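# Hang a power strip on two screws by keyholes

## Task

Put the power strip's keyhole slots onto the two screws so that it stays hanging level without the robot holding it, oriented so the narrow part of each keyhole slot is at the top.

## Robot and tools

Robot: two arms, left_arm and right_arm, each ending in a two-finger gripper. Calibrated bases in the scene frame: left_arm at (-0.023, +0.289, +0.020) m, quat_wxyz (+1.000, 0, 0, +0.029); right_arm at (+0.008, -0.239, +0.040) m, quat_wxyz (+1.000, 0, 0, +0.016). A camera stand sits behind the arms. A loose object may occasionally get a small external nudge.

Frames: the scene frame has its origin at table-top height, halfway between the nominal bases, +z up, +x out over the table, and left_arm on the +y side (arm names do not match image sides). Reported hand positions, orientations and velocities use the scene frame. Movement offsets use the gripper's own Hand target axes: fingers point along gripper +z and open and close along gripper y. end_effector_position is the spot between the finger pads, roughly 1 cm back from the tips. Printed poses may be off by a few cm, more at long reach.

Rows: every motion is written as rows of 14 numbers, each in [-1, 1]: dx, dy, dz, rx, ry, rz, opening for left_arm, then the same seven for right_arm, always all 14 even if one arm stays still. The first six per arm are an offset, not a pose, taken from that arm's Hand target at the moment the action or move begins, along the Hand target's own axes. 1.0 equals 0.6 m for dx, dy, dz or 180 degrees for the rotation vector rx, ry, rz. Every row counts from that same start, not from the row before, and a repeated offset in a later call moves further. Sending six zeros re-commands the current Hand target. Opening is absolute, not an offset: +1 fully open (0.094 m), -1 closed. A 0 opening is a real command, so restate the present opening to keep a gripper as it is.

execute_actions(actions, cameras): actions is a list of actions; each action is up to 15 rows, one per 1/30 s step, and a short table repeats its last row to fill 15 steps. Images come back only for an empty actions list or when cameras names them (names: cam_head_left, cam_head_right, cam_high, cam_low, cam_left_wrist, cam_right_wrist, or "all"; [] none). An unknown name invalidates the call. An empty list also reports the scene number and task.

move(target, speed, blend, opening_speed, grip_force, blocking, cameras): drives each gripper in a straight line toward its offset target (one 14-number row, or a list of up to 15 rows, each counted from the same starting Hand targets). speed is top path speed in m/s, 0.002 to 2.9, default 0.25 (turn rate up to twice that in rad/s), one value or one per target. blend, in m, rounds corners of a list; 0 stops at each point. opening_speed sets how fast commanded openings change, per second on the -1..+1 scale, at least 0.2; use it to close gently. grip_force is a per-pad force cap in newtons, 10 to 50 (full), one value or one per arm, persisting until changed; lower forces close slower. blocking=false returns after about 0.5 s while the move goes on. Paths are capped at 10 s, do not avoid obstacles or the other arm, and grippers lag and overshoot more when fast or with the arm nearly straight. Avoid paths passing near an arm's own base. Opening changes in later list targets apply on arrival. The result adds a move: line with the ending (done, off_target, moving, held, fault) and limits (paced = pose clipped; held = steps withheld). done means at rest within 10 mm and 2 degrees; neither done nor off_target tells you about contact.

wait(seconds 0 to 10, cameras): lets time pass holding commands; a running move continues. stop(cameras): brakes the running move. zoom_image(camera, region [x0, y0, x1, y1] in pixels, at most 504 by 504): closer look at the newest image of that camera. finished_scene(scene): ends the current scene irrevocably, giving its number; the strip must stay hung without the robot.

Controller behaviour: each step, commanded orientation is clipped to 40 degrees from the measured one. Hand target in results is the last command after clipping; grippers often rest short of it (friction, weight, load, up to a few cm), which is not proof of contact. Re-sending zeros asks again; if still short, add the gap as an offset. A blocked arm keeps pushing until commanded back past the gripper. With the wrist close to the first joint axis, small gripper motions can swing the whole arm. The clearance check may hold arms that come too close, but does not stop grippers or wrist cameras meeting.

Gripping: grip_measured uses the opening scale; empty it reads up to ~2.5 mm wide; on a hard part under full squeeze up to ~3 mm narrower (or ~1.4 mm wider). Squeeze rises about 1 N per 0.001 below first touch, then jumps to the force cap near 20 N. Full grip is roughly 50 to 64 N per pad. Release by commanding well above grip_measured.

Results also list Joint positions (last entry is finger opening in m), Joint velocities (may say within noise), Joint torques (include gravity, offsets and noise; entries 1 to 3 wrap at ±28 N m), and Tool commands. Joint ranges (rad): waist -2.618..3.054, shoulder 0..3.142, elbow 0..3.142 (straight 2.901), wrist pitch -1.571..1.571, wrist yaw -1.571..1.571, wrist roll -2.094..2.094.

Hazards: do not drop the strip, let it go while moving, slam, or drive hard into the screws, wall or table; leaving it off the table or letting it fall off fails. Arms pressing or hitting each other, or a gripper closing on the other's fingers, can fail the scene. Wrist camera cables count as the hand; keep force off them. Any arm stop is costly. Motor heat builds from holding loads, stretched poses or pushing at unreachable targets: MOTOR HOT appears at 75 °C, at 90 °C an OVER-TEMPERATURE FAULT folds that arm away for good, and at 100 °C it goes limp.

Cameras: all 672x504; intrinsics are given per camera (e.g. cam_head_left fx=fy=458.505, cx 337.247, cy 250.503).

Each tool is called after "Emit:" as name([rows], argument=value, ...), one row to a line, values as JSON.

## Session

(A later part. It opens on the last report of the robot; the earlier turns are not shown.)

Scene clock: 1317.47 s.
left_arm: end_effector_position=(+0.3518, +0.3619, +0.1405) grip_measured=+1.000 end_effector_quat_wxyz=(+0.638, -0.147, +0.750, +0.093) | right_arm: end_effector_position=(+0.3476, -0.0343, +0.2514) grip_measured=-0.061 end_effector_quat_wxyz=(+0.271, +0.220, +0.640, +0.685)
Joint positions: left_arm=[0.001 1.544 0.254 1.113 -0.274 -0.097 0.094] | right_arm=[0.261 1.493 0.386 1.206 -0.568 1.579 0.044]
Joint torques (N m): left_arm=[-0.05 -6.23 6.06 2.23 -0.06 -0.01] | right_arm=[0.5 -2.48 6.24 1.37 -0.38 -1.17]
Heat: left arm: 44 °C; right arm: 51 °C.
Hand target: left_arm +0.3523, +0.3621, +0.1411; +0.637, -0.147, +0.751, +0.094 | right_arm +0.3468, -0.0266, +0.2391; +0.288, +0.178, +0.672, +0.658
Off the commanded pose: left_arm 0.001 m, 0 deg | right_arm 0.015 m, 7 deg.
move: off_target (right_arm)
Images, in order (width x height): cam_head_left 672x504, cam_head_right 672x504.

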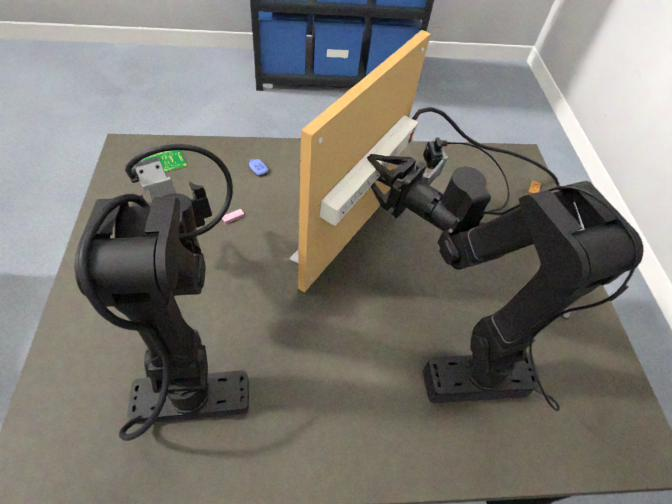

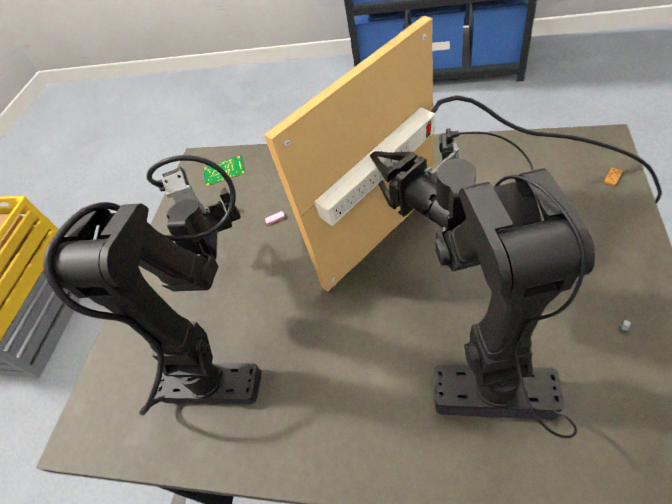

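Emit:
move(target=[0,0,0,0,0,0,1,0,-0.008,0,0,0,0.012,-0.2], speed=0.03, cameras=["cam_head_left","cam_head_right"])

Emit:
zoom_image(camera="cam_head_left", region=[375, 105, 435, 165])

Emit:
zoom_image(camera="cam_head_left", region=[310, 170, 370, 230])

Emit:
zoom_image(camera="cam_head_right", region=[385, 95, 445, 155])

Emit:
zoom_image(camera="cam_head_right", region=[305, 160, 365, 220])

Scene clock: 1332.47 s.
left_arm: end_effector_position=(+0.3518, +0.3619, +0.1405) grip_measured=+1.000 end_effector_quat_wxyz=(+0.638, -0.147, +0.750, +0.093) | right_arm: end_effector_position=(+0.3478, -0.0344, +0.2514) grip_measured=-0.061 end_effector_quat_wxyz=(+0.269, +0.218, +0.638, +0.688)
Joint positions: left_arm=[0.001 1.544 0.254 1.113 -0.274 -0.097 0.094] | right_arm=[0.256 1.504 0.386 1.226 -0.578 1.586 0.044]
Joint torques (N m): left_arm=[-0.05 -6.22 6.06 2.24 -0.06 -0.01] | right_arm=[0.7 -1.87 5.78 1.36 -0.23 -0.92]
Heat: left arm: 44 °C; right arm: 51 °C.
Hand target: left_arm +0.3523, +0.3621, +0.1411; +0.637, -0.147, +0.751, +0.094 | right_arm +0.3475, -0.0269, +0.2344; +0.276, +0.191, +0.669, +0.663
Off the commanded pose: left_arm 0.001 m, 0 deg | right_arm 0.019 m, 5 deg.
move: off_target (right_arm)
Images, in order (width x height): cam_head_left 672x504, cam_head_right 672x504.

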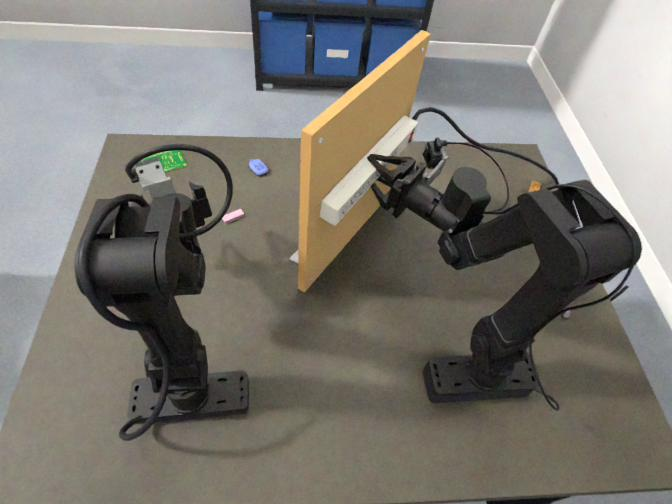

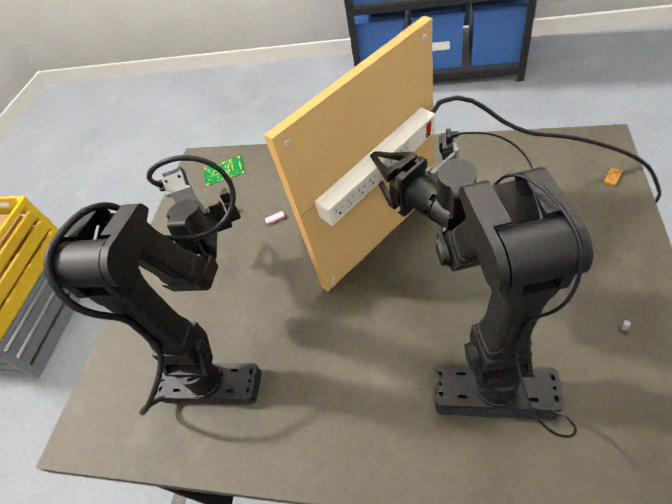

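Scaled by 8.400.

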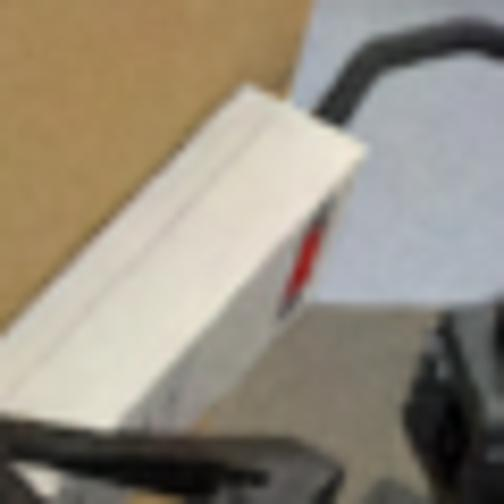

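Scaled by 8.400.

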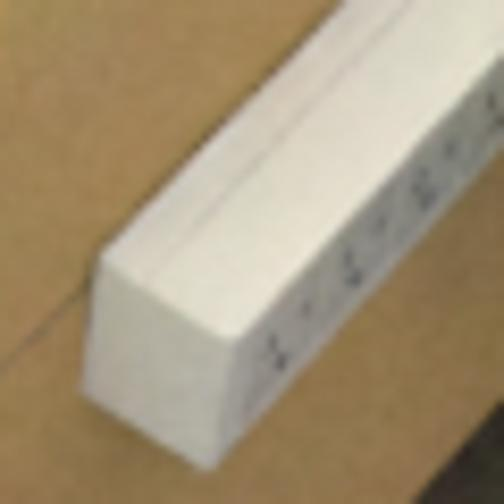

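Scaled by 8.400.

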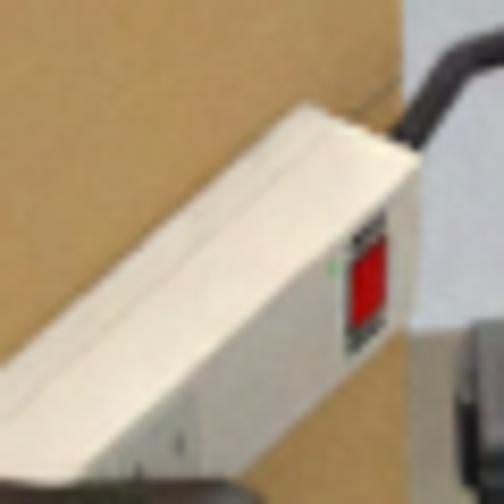

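Scaled by 8.400.

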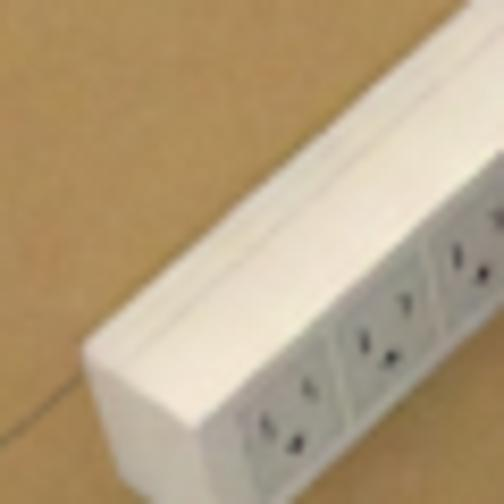

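Emit:
move(target=[0,0,0,0,0,0,1,0,-0.01,0,0,0,0.008,-0.2], speed=0.03, cameras=["cam_head_left","cam_head_right"])

Emit:
zoom_image(camera="cam_head_left", region=[375, 105, 435, 165])

Emit:
zoom_image(camera="cam_head_left", region=[310, 170, 370, 230])

Emit:
zoom_image(camera="cam_head_right", region=[385, 95, 445, 155])

Emit:
zoom_image(camera="cam_head_right", region=[305, 160, 365, 220])

Scene clock: 1337.33 s.
left_arm: end_effector_position=(+0.3518, +0.3619, +0.1405) grip_measured=+1.000 end_effector_quat_wxyz=(+0.638, -0.147, +0.750, +0.093) | right_arm: end_effector_position=(+0.3476, -0.0344, +0.2510) grip_measured=-0.061 end_effector_quat_wxyz=(+0.267, +0.215, +0.635, +0.693)
Joint positions: left_arm=[0.001 1.544 0.254 1.113 -0.274 -0.097 0.094] | right_arm=[0.252 1.527 0.383 1.268 -0.589 1.598 0.044]
Joint torques (N m): left_arm=[-0.02 -6.22 6.06 2.24 -0.07 -0.01] | right_arm=[0.83 -1.54 5.3 1.31 -0.18 -0.83]
Heat: left arm: 44 °C; right arm: 51 °C.
Hand target: left_arm +0.3523, +0.3621, +0.1411; +0.637, -0.147, +0.751, +0.094 | right_arm +0.3480, -0.0271, +0.2284; +0.267, +0.199, +0.666, +0.667
Off the commanded pose: left_arm 0.001 m, 0 deg | right_arm 0.024 m, 5 deg.
move: off_target (right_arm)
Images, in order (width x height): cam_head_left 672x504, cam_head_right 672x504.

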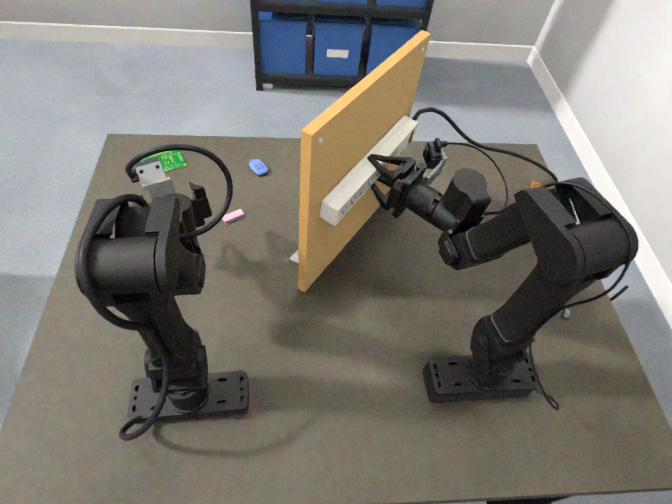

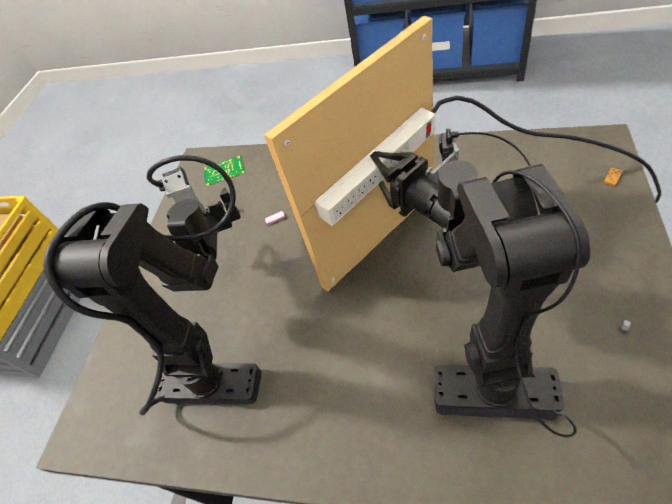

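Scaled by 8.400.

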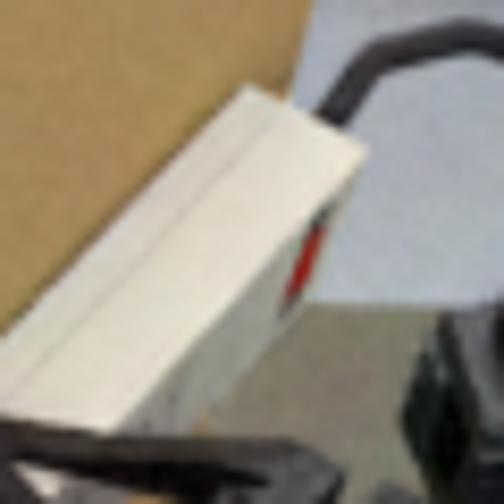

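Scaled by 8.400.

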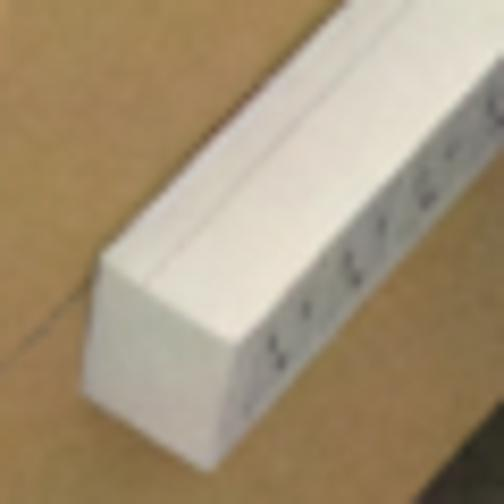

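Scaled by 8.400.

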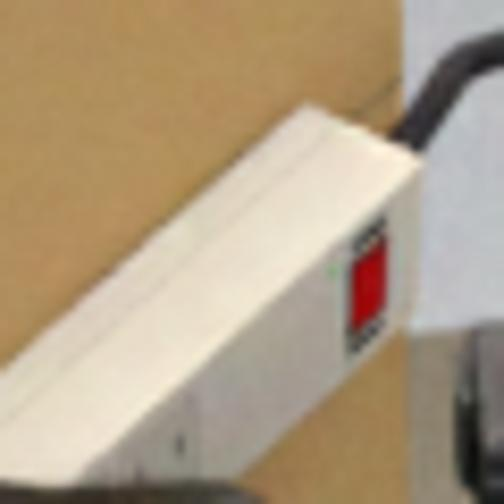

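Scaled by 8.400.

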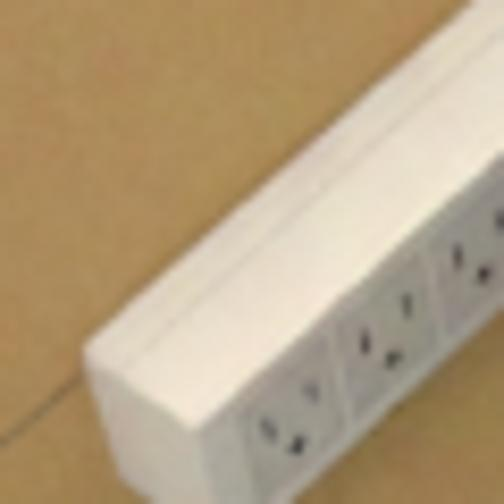

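Emit:
move([
  [0,0,0,0,0,0,1,0,0.014,0.006,0.015,0,0.012,-0.2],
  [0,0,0,0,0,0,1,0,0.014,0.012,0.025,0,0.012,-0.2],
], speed=0.04, cameras=["cam_head_left","cam_head_right"])

Emit:
zoom_image(camera="cam_head_left", region=[375, 105, 435, 165])

Emit:
zoom_image(camera="cam_head_left", region=[310, 170, 370, 230])

Emit:
zoom_image(camera="cam_head_right", region=[385, 95, 445, 155])

Emit:
zoom_image(camera="cam_head_right", region=[305, 160, 365, 220])

Scene clock: 1352.57 s.
left_arm: end_effector_position=(+0.3518, +0.3619, +0.1405) grip_measured=+1.000 end_effector_quat_wxyz=(+0.638, -0.147, +0.750, +0.093) | right_arm: end_effector_position=(+0.3499, -0.0344, +0.2380) grip_measured=-0.061 end_effector_quat_wxyz=(+0.248, +0.241, +0.667, +0.660)
Joint positions: left_arm=[0.001 1.544 0.254 1.113 -0.274 -0.097 0.094] | right_arm=[0.255 1.451 0.41 1.035 -0.577 1.556 0.044]
Joint torques (N m): left_arm=[-0.03 -6.23 6.06 2.24 -0.06 -0.01] | right_arm=[2.45 -4.14 9.1 1.02 -0.01 -0.56]
Heat: left arm: 44 °C; right arm: 51 °C.
Hand target: left_arm +0.3523, +0.3621, +0.1411; +0.637, -0.147, +0.751, +0.094 | right_arm +0.3518, -0.0213, +0.2367; +0.247, +0.223, +0.688, +0.645
Off the commanded pose: left_arm 0.001 m, 0 deg | right_arm 0.013 m, 4 deg.
move: off_target (right_arm)
Images, in order (width x height): cam_head_left 672x504, cam_head_right 672x504.

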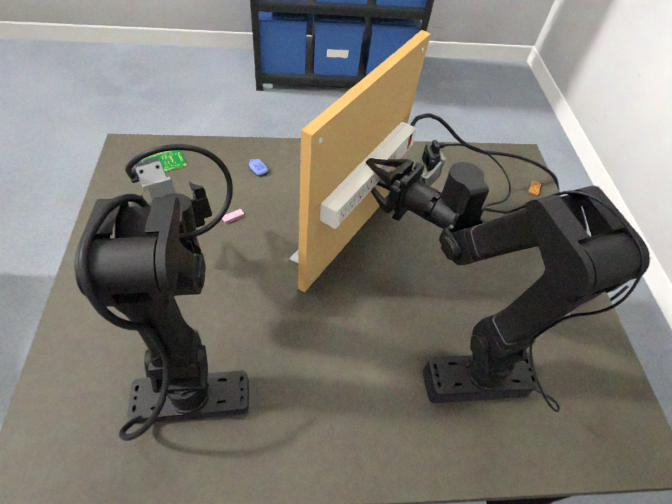

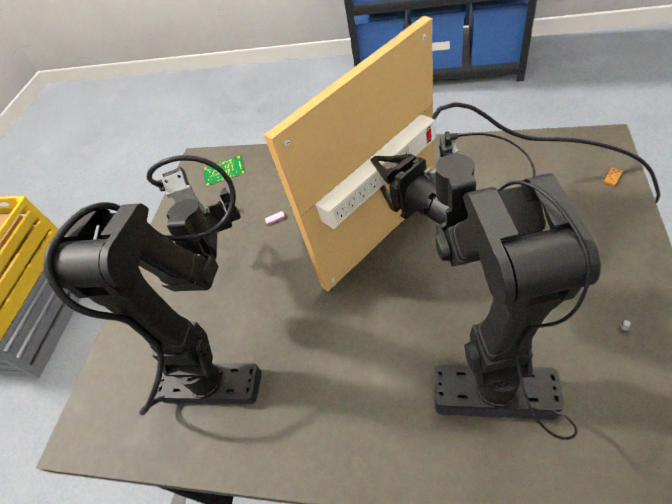

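Scaled by 8.400.

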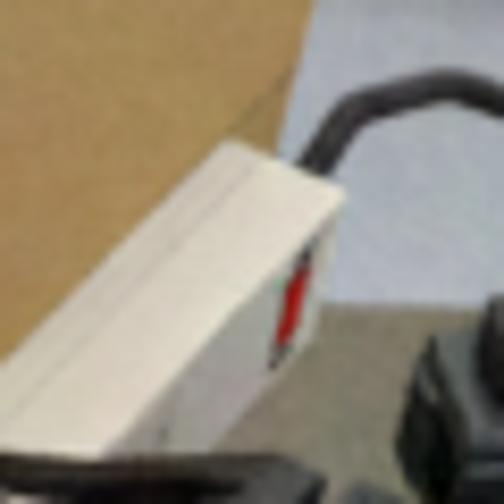

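Scaled by 8.400.

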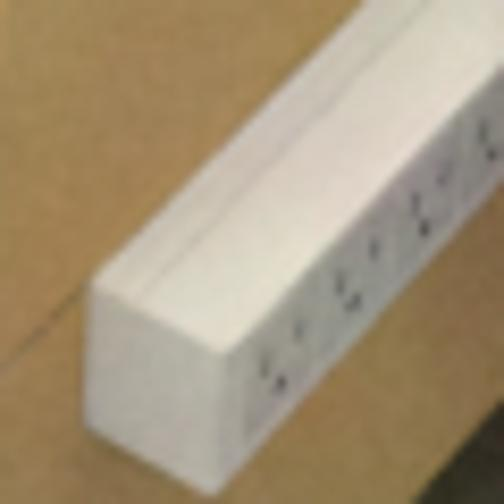

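Scaled by 8.400.

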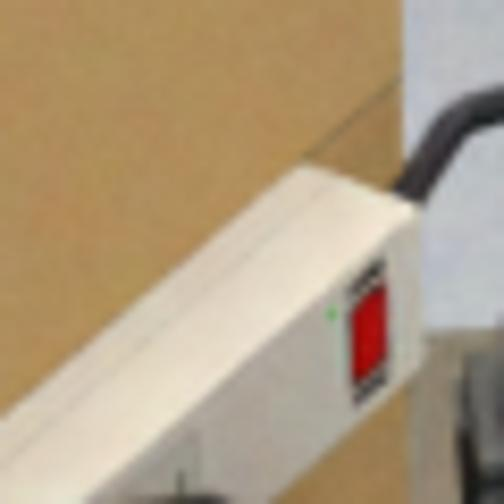

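Scaled by 8.400.

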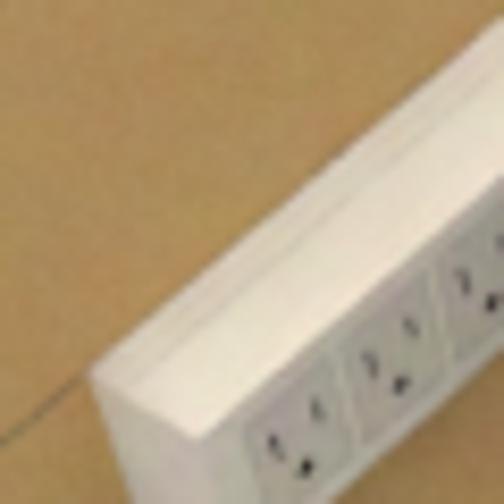

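Emit:
move([
  [0,0,0,0,0,0,1,0,0,-0.03,0,0,0,-0.2],
  [0,0,0,0,0,0,1,0,0,-0.04,0,0,0,-0.2],
], speed=0.04, cameras=["cam_head_left","cam_head_right","cam_right_wrist"])

Emit:
zoom_image(camera="cam_head_left", region=[375, 105, 435, 165])

Emit:
zoom_image(camera="cam_head_left", region=[310, 170, 370, 230])

Emit:
zoom_image(camera="cam_head_right", region=[385, 95, 445, 155])

Emit:
zoom_image(camera="cam_head_right", region=[305, 160, 365, 220])

Scene clock: 1374.10 s.
left_arm: end_effector_position=(+0.3518, +0.3619, +0.1405) grip_measured=+1.000 end_effector_quat_wxyz=(+0.638, -0.147, +0.750, +0.093) | right_arm: end_effector_position=(+0.3492, -0.0372, +0.2390) grip_measured=-0.061 end_effector_quat_wxyz=(+0.248, +0.247, +0.674, +0.650)
Joint positions: left_arm=[0.001 1.544 0.254 1.113 -0.274 -0.097 0.094] | right_arm=[0.25 1.408 0.419 0.951 -0.573 1.537 0.044]
Joint torques (N m): left_arm=[-0.03 -6.23 6.06 2.24 -0.06 0] | right_arm=[-1.51 -8.06 4.07 1.42 -0.67 -0.42]
Heat: left arm: 44 °C; right arm: 56 °C.
Hand target: left_arm +0.3523, +0.3621, +0.1411; +0.637, -0.147, +0.751, +0.094 | right_arm +0.3368, -0.0400, +0.2380; +0.247, +0.222, +0.688, +0.645
Off the commanded pose: left_arm 0.001 m, 0 deg | right_arm 0.013 m, 3 deg.
move: off_target (right_arm)
Images, in order (width x height): cam_head_left 672x504, cam_head_right 672x504, cam_right_wrist 672x504.

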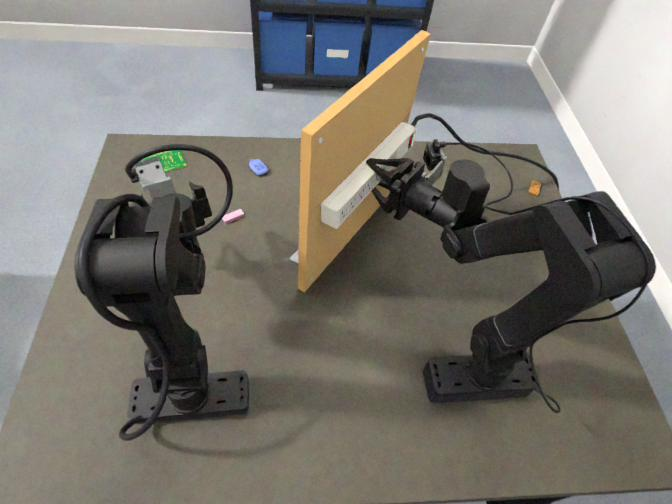

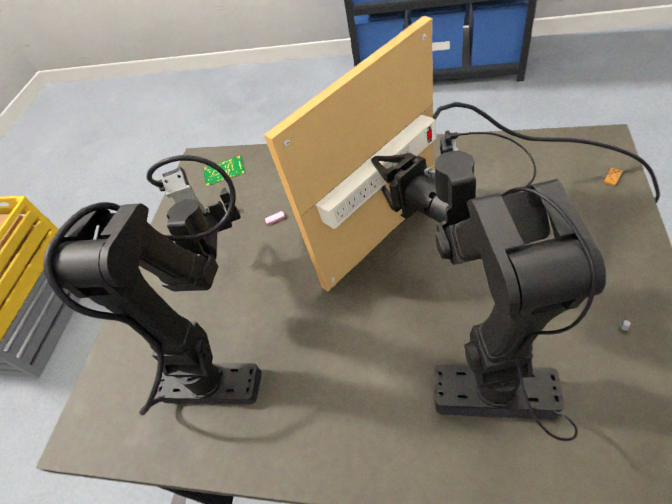

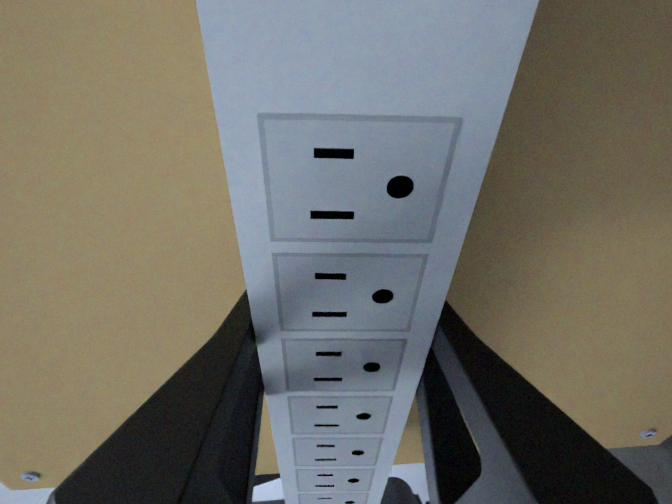

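Scaled by 8.400.

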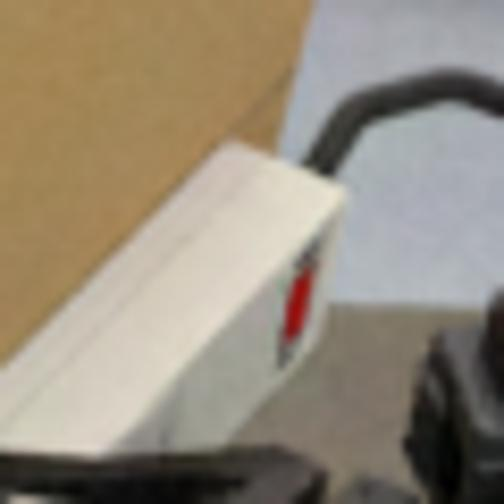

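Scaled by 8.400.

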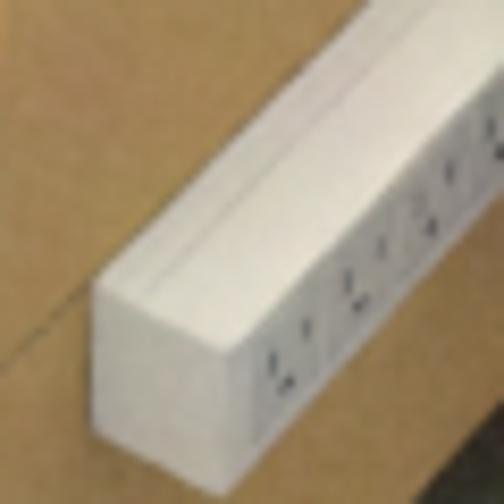

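Scaled by 8.400.

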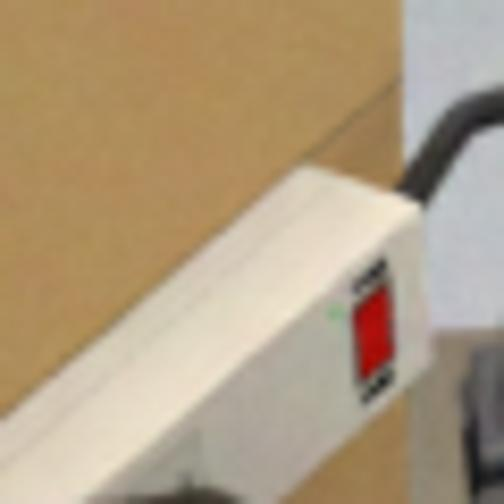

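Scaled by 8.400.

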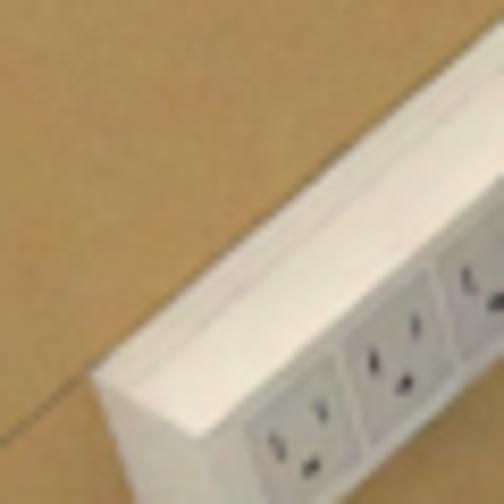

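Emit:
move(target=[0,0,0,0,0,0,1,0,0.037,0.012,0,0,0,-0.2], speed=0.05, cameras=[])

Scene clock: 1382.20 s.
left_arm: end_effector_position=(+0.3518, +0.3619, +0.1405) grip_measured=+1.000 end_effector_quat_wxyz=(+0.638, -0.147, +0.750, +0.093) | right_arm: end_effector_position=(+0.3494, -0.0373, +0.2407) grip_measured=-0.061 end_effector_quat_wxyz=(+0.241, +0.253, +0.691, +0.632)
Joint positions: left_arm=[0.001 1.544 0.254 1.113 -0.274 -0.097 0.094] | right_arm=[0.252 1.351 0.458 0.792 -0.569 1.504 0.044]
Joint torques (N m): left_arm=[-0.03 -6.23 6.08 2.24 -0.07 -0.01] | right_arm=[0.27 -7.82 7.02 1.64 -0.48 -0.13]
Heat: left arm: 44 °C; right arm: 54 °C.
Hand target: left_arm +0.3523, +0.3621, +0.1411; +0.637, -0.147, +0.751, +0.094 | right_arm +0.3410, -0.0328, +0.2598; +0.247, +0.222, +0.688, +0.645
Off the commanded pose: left_arm 0.001 m, 0 deg | right_arm 0.021 m, 4 deg.
move: off_target (right_arm)
No camera images: "cameras" was empty.

Emit:
move(target=[0,0,0,0,0,0,1,0,0,0,-0.018,0,0,-0.2], speed=0.05, cameras=["cam_head_left","cam_head_right"])

Emit:
zoom_image(camera="cam_head_left", region=[300, 90, 450, 240])

Emit:
zoom_image(camera="cam_head_right", region=[300, 80, 450, 230])

Scene clock: 1387.20 s.
left_arm: end_effector_position=(+0.3518, +0.3619, +0.1405) grip_measured=+1.000 end_effector_quat_wxyz=(+0.638, -0.147, +0.750, +0.093) | right_arm: end_effector_position=(+0.3496, -0.0372, +0.2424) grip_measured=-0.061 end_effector_quat_wxyz=(+0.242, +0.254, +0.685, +0.638)
Joint positions: left_arm=[0.001 1.544 0.254 1.113 -0.274 -0.097 0.094] | right_arm=[0.252 1.359 0.451 0.826 -0.569 1.52 0.044]
Joint torques (N m): left_arm=[-0.03 -6.22 6.06 2.24 -0.06 -0.01] | right_arm=[0.1 -4.78 4.94 2.65 -0.53 -0.01]
Heat: left arm: 44 °C; right arm: 53 °C.
Hand target: left_arm +0.3523, +0.3621, +0.1411; +0.637, -0.147, +0.751, +0.094 | right_arm +0.3410, -0.0328, +0.2599; +0.253, +0.215, +0.670, +0.664
Off the commanded pose: left_arm 0.001 m, 0 deg | right_arm 0.020 m, 6 deg.
move: off_target (right_arm)
Images, in order (width x height): cam_head_left 672x504, cam_head_right 672x504.

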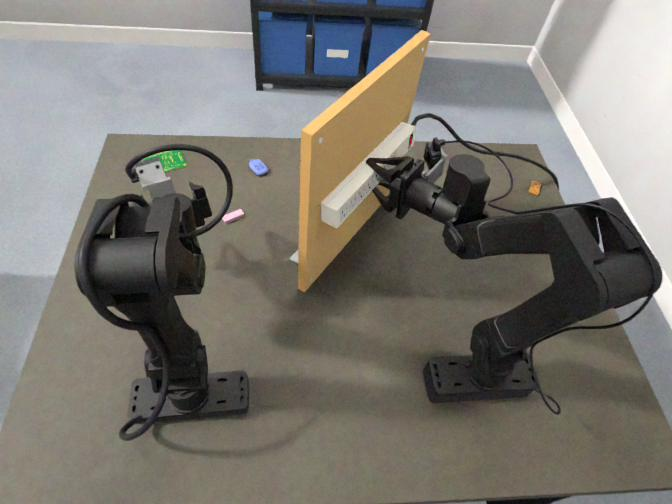

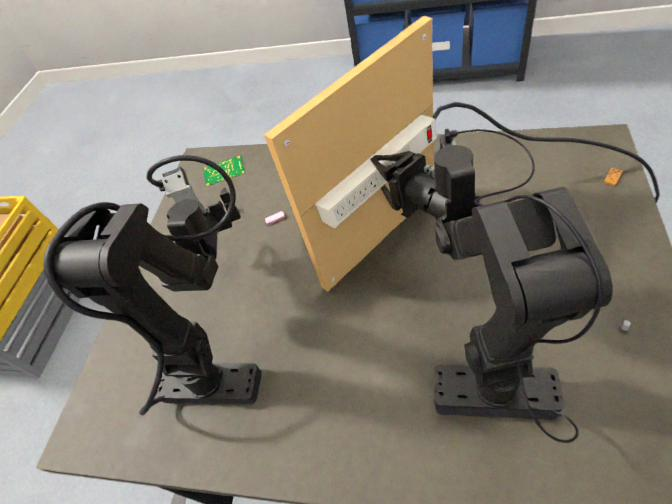

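Scaled by 3.360.

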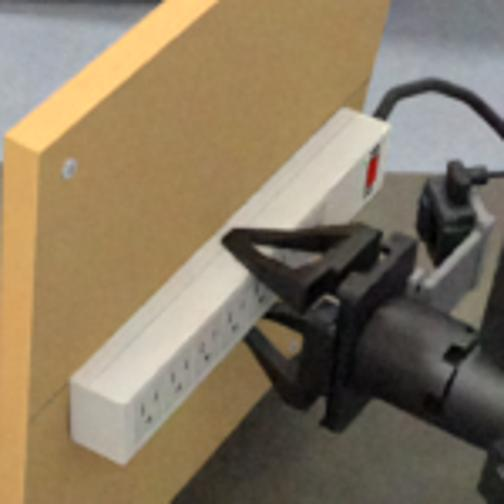

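Scaled by 3.360.

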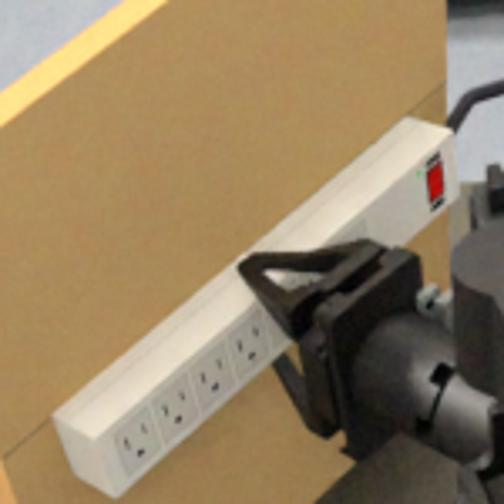

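Emit:
move(target=[0,0,0,0,0,0,1,0,0,0,0,0,0,0.3], speed=0.05, opening_speed=0.25, cameras=["cam_head_left","cam_head_right"])

Emit:
zoom_image(camera="cam_head_left", region=[300, 90, 450, 240])

Emit:
zoom_image(camera="cam_head_right", region=[300, 80, 450, 230])

Scene clock: 1392.93 s.
left_arm: end_effector_position=(+0.3518, +0.3619, +0.1405) grip_measured=+1.000 end_effector_quat_wxyz=(+0.638, -0.147, +0.750, +0.093) | right_arm: end_effector_position=(+0.3439, -0.0334, +0.2538) grip_measured=+0.298 end_effector_quat_wxyz=(+0.245, +0.230, +0.675, +0.657)
Joint positions: left_arm=[0.001 1.544 0.254 1.113 -0.274 -0.097 0.094] | right_arm=[0.252 1.359 0.44 0.899 -0.602 1.531 0.061]
Joint torques (N m): left_arm=[-0.03 -6.23 6.08 2.24 -0.07 -0.01] | right_arm=[0.01 -4.21 5.59 2.06 -0.14 -0.05]
Heat: left arm: 44 °C; right arm: 52 °C.
Hand target: left_arm +0.3523, +0.3621, +0.1411; +0.637, -0.147, +0.751, +0.094 | right_arm +0.3409, -0.0328, +0.2597; +0.253, +0.215, +0.670, +0.664
Off the commanded pose: left_arm 0.001 m, 0 deg | right_arm 0.007 m, 2 deg.
move: done
Images, in order (width x height): cam_head_left 672x504, cam_head_right 672x504.

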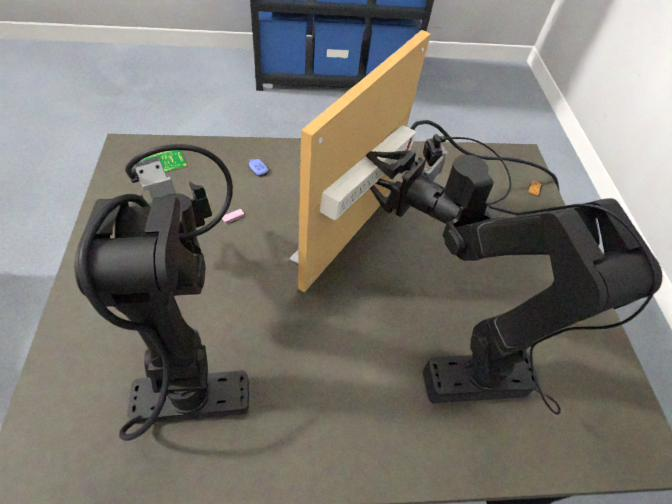

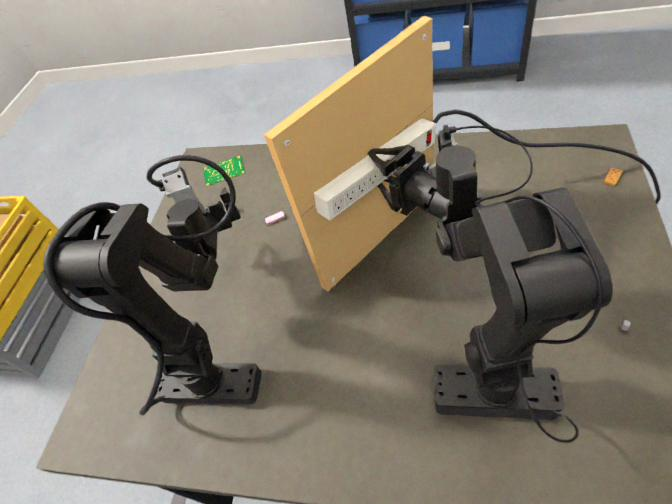

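Scaled by 3.360.

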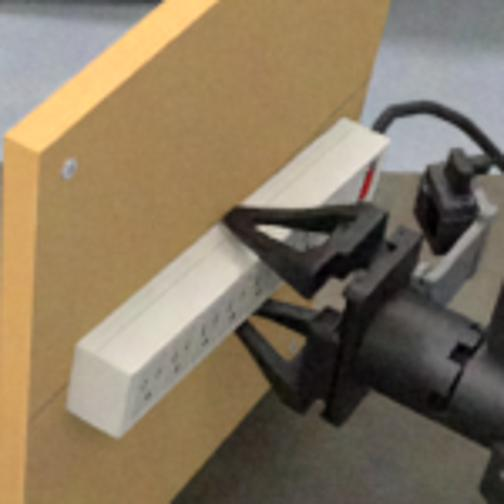

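Scaled by 3.360.

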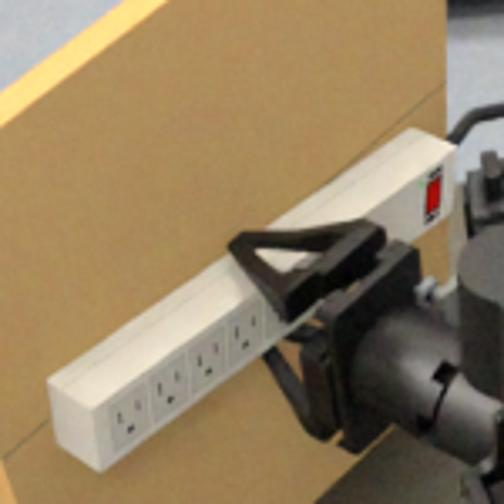

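Emit:
zoom_image(camera="cam_head_left", region=[310, 165, 370, 225])

Emit:
zoom_image(camera="cam_head_right", region=[305, 160, 365, 220])

Emit:
zoom_image(camera="cam_head_right", region=[385, 95, 445, 155])

Emit:
zoom_image(camera="cam_head_left", region=[375, 105, 435, 165])

Scaled by 8.400.

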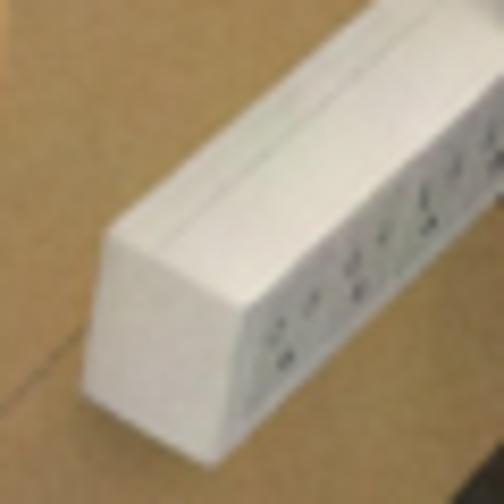

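Scaled by 8.400.

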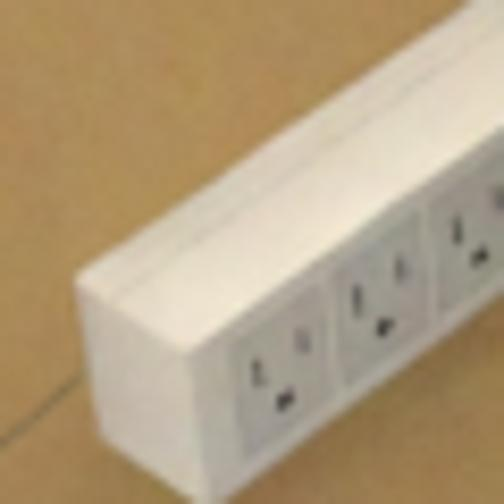

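Scaled by 8.400.

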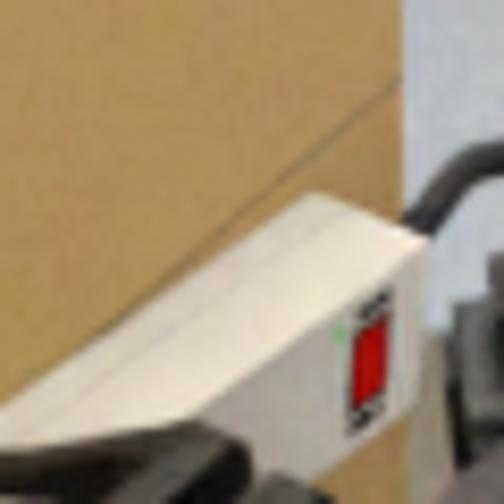

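Scaled by 8.400.

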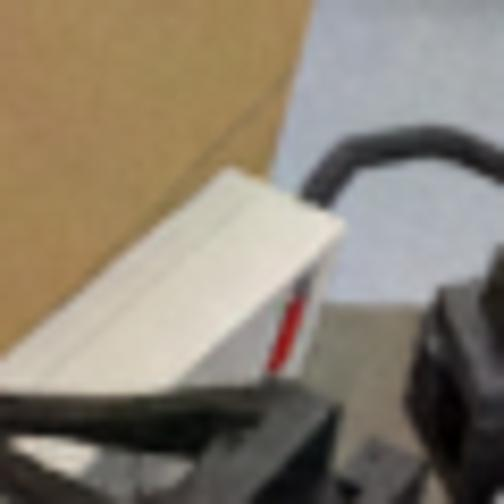

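Emit:
move(target=[0,0,0,0,0,0,1,0,-0.012,0,0,0,0,0.6], speed=0.03, opening_speed=0.25, cameras=["cam_head_left","cam_head_right"])

Emit:
zoom_image(camera="cam_head_left", region=[300, 90, 450, 240])

Emit:
zoom_image(camera="cam_head_right", region=[300, 80, 450, 230])

Scene clock: 1414.87 s.
left_arm: end_effector_position=(+0.3518, +0.3619, +0.1405) grip_measured=+1.000 end_effector_quat_wxyz=(+0.638, -0.147, +0.750, +0.093) | right_arm: end_effector_position=(+0.3427, -0.0330, +0.2593) grip_measured=+0.598 end_effector_quat_wxyz=(+0.256, +0.216, +0.666, +0.666)
Joint positions: left_arm=[0.001 1.544 0.254 1.113 -0.274 -0.097 0.094] | right_arm=[0.252 1.371 0.429 0.965 -0.607 1.531 0.075]
Joint torques (N m): left_arm=[-0.03 -6.22 6.06 2.24 -0.07 -0.01] | right_arm=[-0.06 -2.8 5.07 1.84 -0.08 -0.06]
Heat: left arm: 44 °C; right arm: 50 °C.
Hand target: left_arm +0.3523, +0.3621, +0.1411; +0.637, -0.147, +0.751, +0.094 | right_arm +0.3413, -0.0329, +0.2525; +0.253, +0.215, +0.670, +0.664
Off the commanded pose: left_arm 0.001 m, 0 deg | right_arm 0.007 m, 1 deg.
move: done
Images, in order (width x height): cam_head_left 672x504, cam_head_right 672x504.

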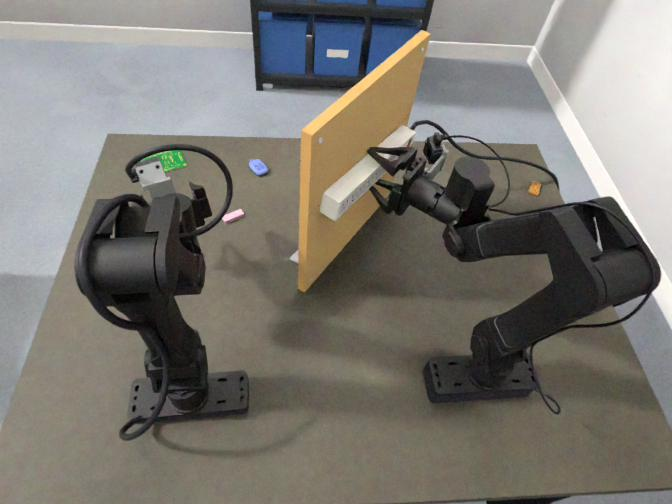

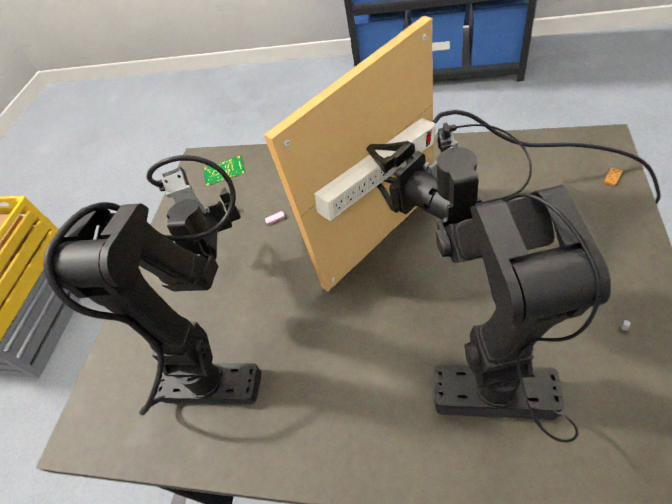

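Scaled by 3.360.

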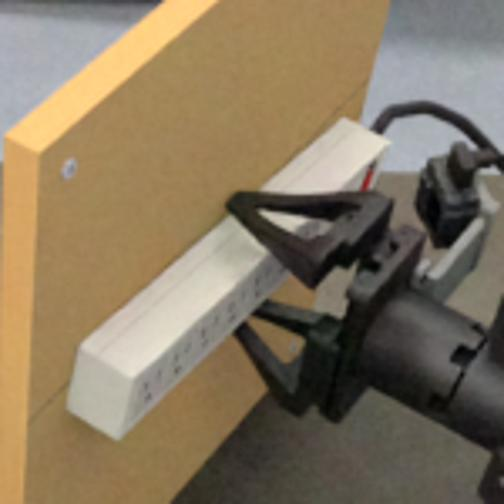

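Scaled by 3.360.

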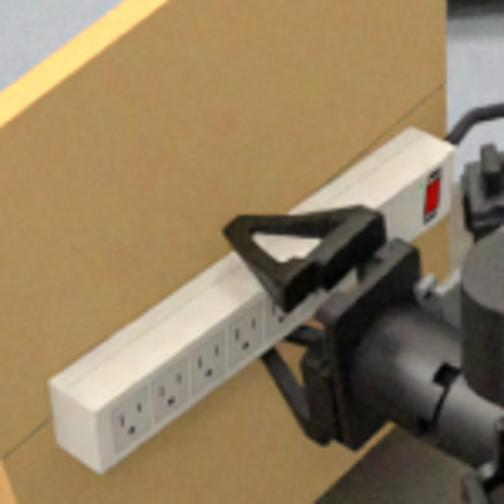

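Emit:
move(target=[0,0,0,0,0,0,1,0,-0.02,0,0,0,0,0.9], speed=0.03, opening_speed=0.25, cameras=["cam_head_left","cam_head_right"])

Emit:
zoom_image(camera="cam_head_left", region=[300, 90, 450, 240])

Emit:
zoom_image(camera="cam_head_right", region=[300, 80, 450, 230])

Scene clock: 1423.00 s.
left_arm: end_effector_position=(+0.3518, +0.3619, +0.1405) grip_measured=+1.000 end_effector_quat_wxyz=(+0.638, -0.147, +0.750, +0.093) | right_arm: end_effector_position=(+0.3432, -0.0326, +0.2484) grip_measured=+0.898 end_effector_quat_wxyz=(+0.256, +0.214, +0.666, +0.667)
Joint positions: left_arm=[0.001 1.544 0.254 1.113 -0.274 -0.097 0.094] | right_arm=[0.252 1.424 0.406 1.045 -0.609 1.531 0.089]
Joint torques (N m): left_arm=[-0.03 -6.23 6.08 2.24 -0.07 0] | right_arm=[-0.23 -2.89 4.75 1.83 -0.08 -0.06]
Heat: left arm: 44 °C; right arm: 49 °C.
Hand target: left_arm +0.3523, +0.3621, +0.1411; +0.637, -0.147, +0.751, +0.094 | right_arm +0.3419, -0.0333, +0.2407; +0.253, +0.215, +0.670, +0.664
Off the commanded pose: left_arm 0.001 m, 0 deg | right_arm 0.008 m, 1 deg.
move: done
Images, in order (width x height): cam_head_left 672x504, cam_head_right 672x504.

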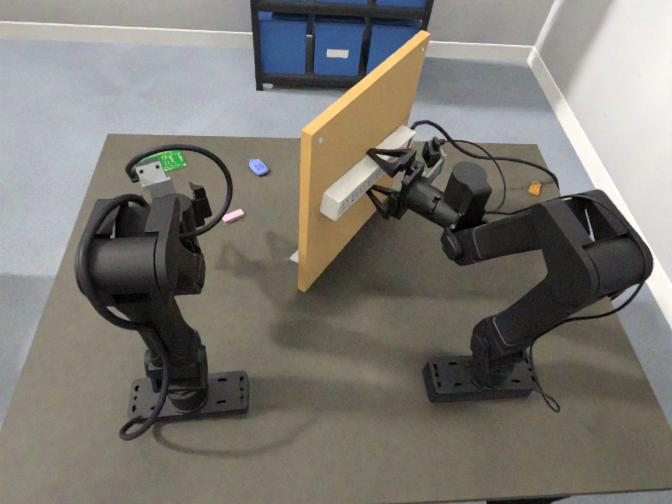

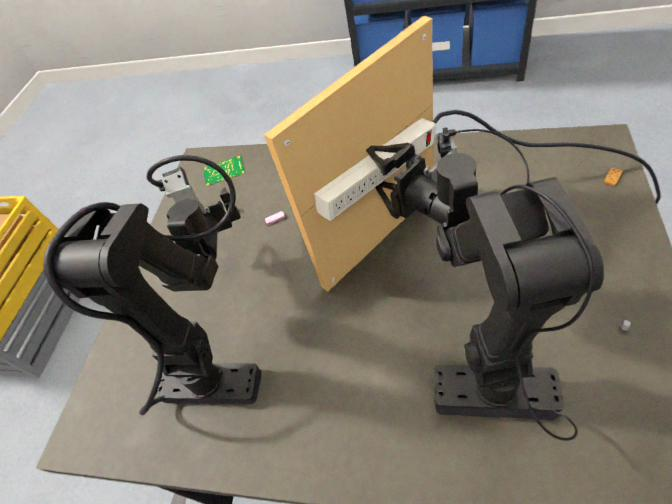

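Scaled by 3.360.

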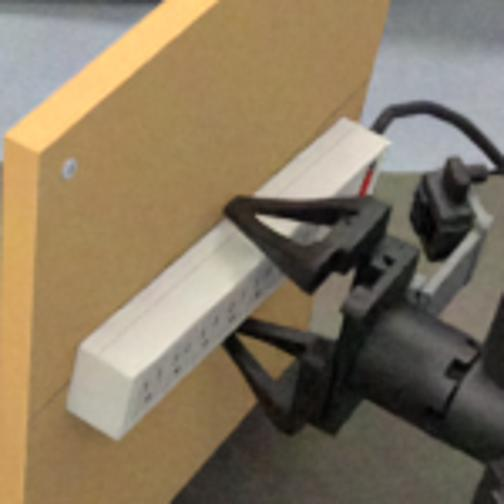

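Scaled by 3.360.

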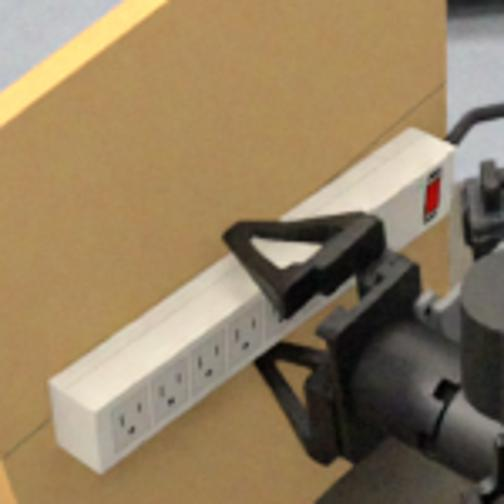

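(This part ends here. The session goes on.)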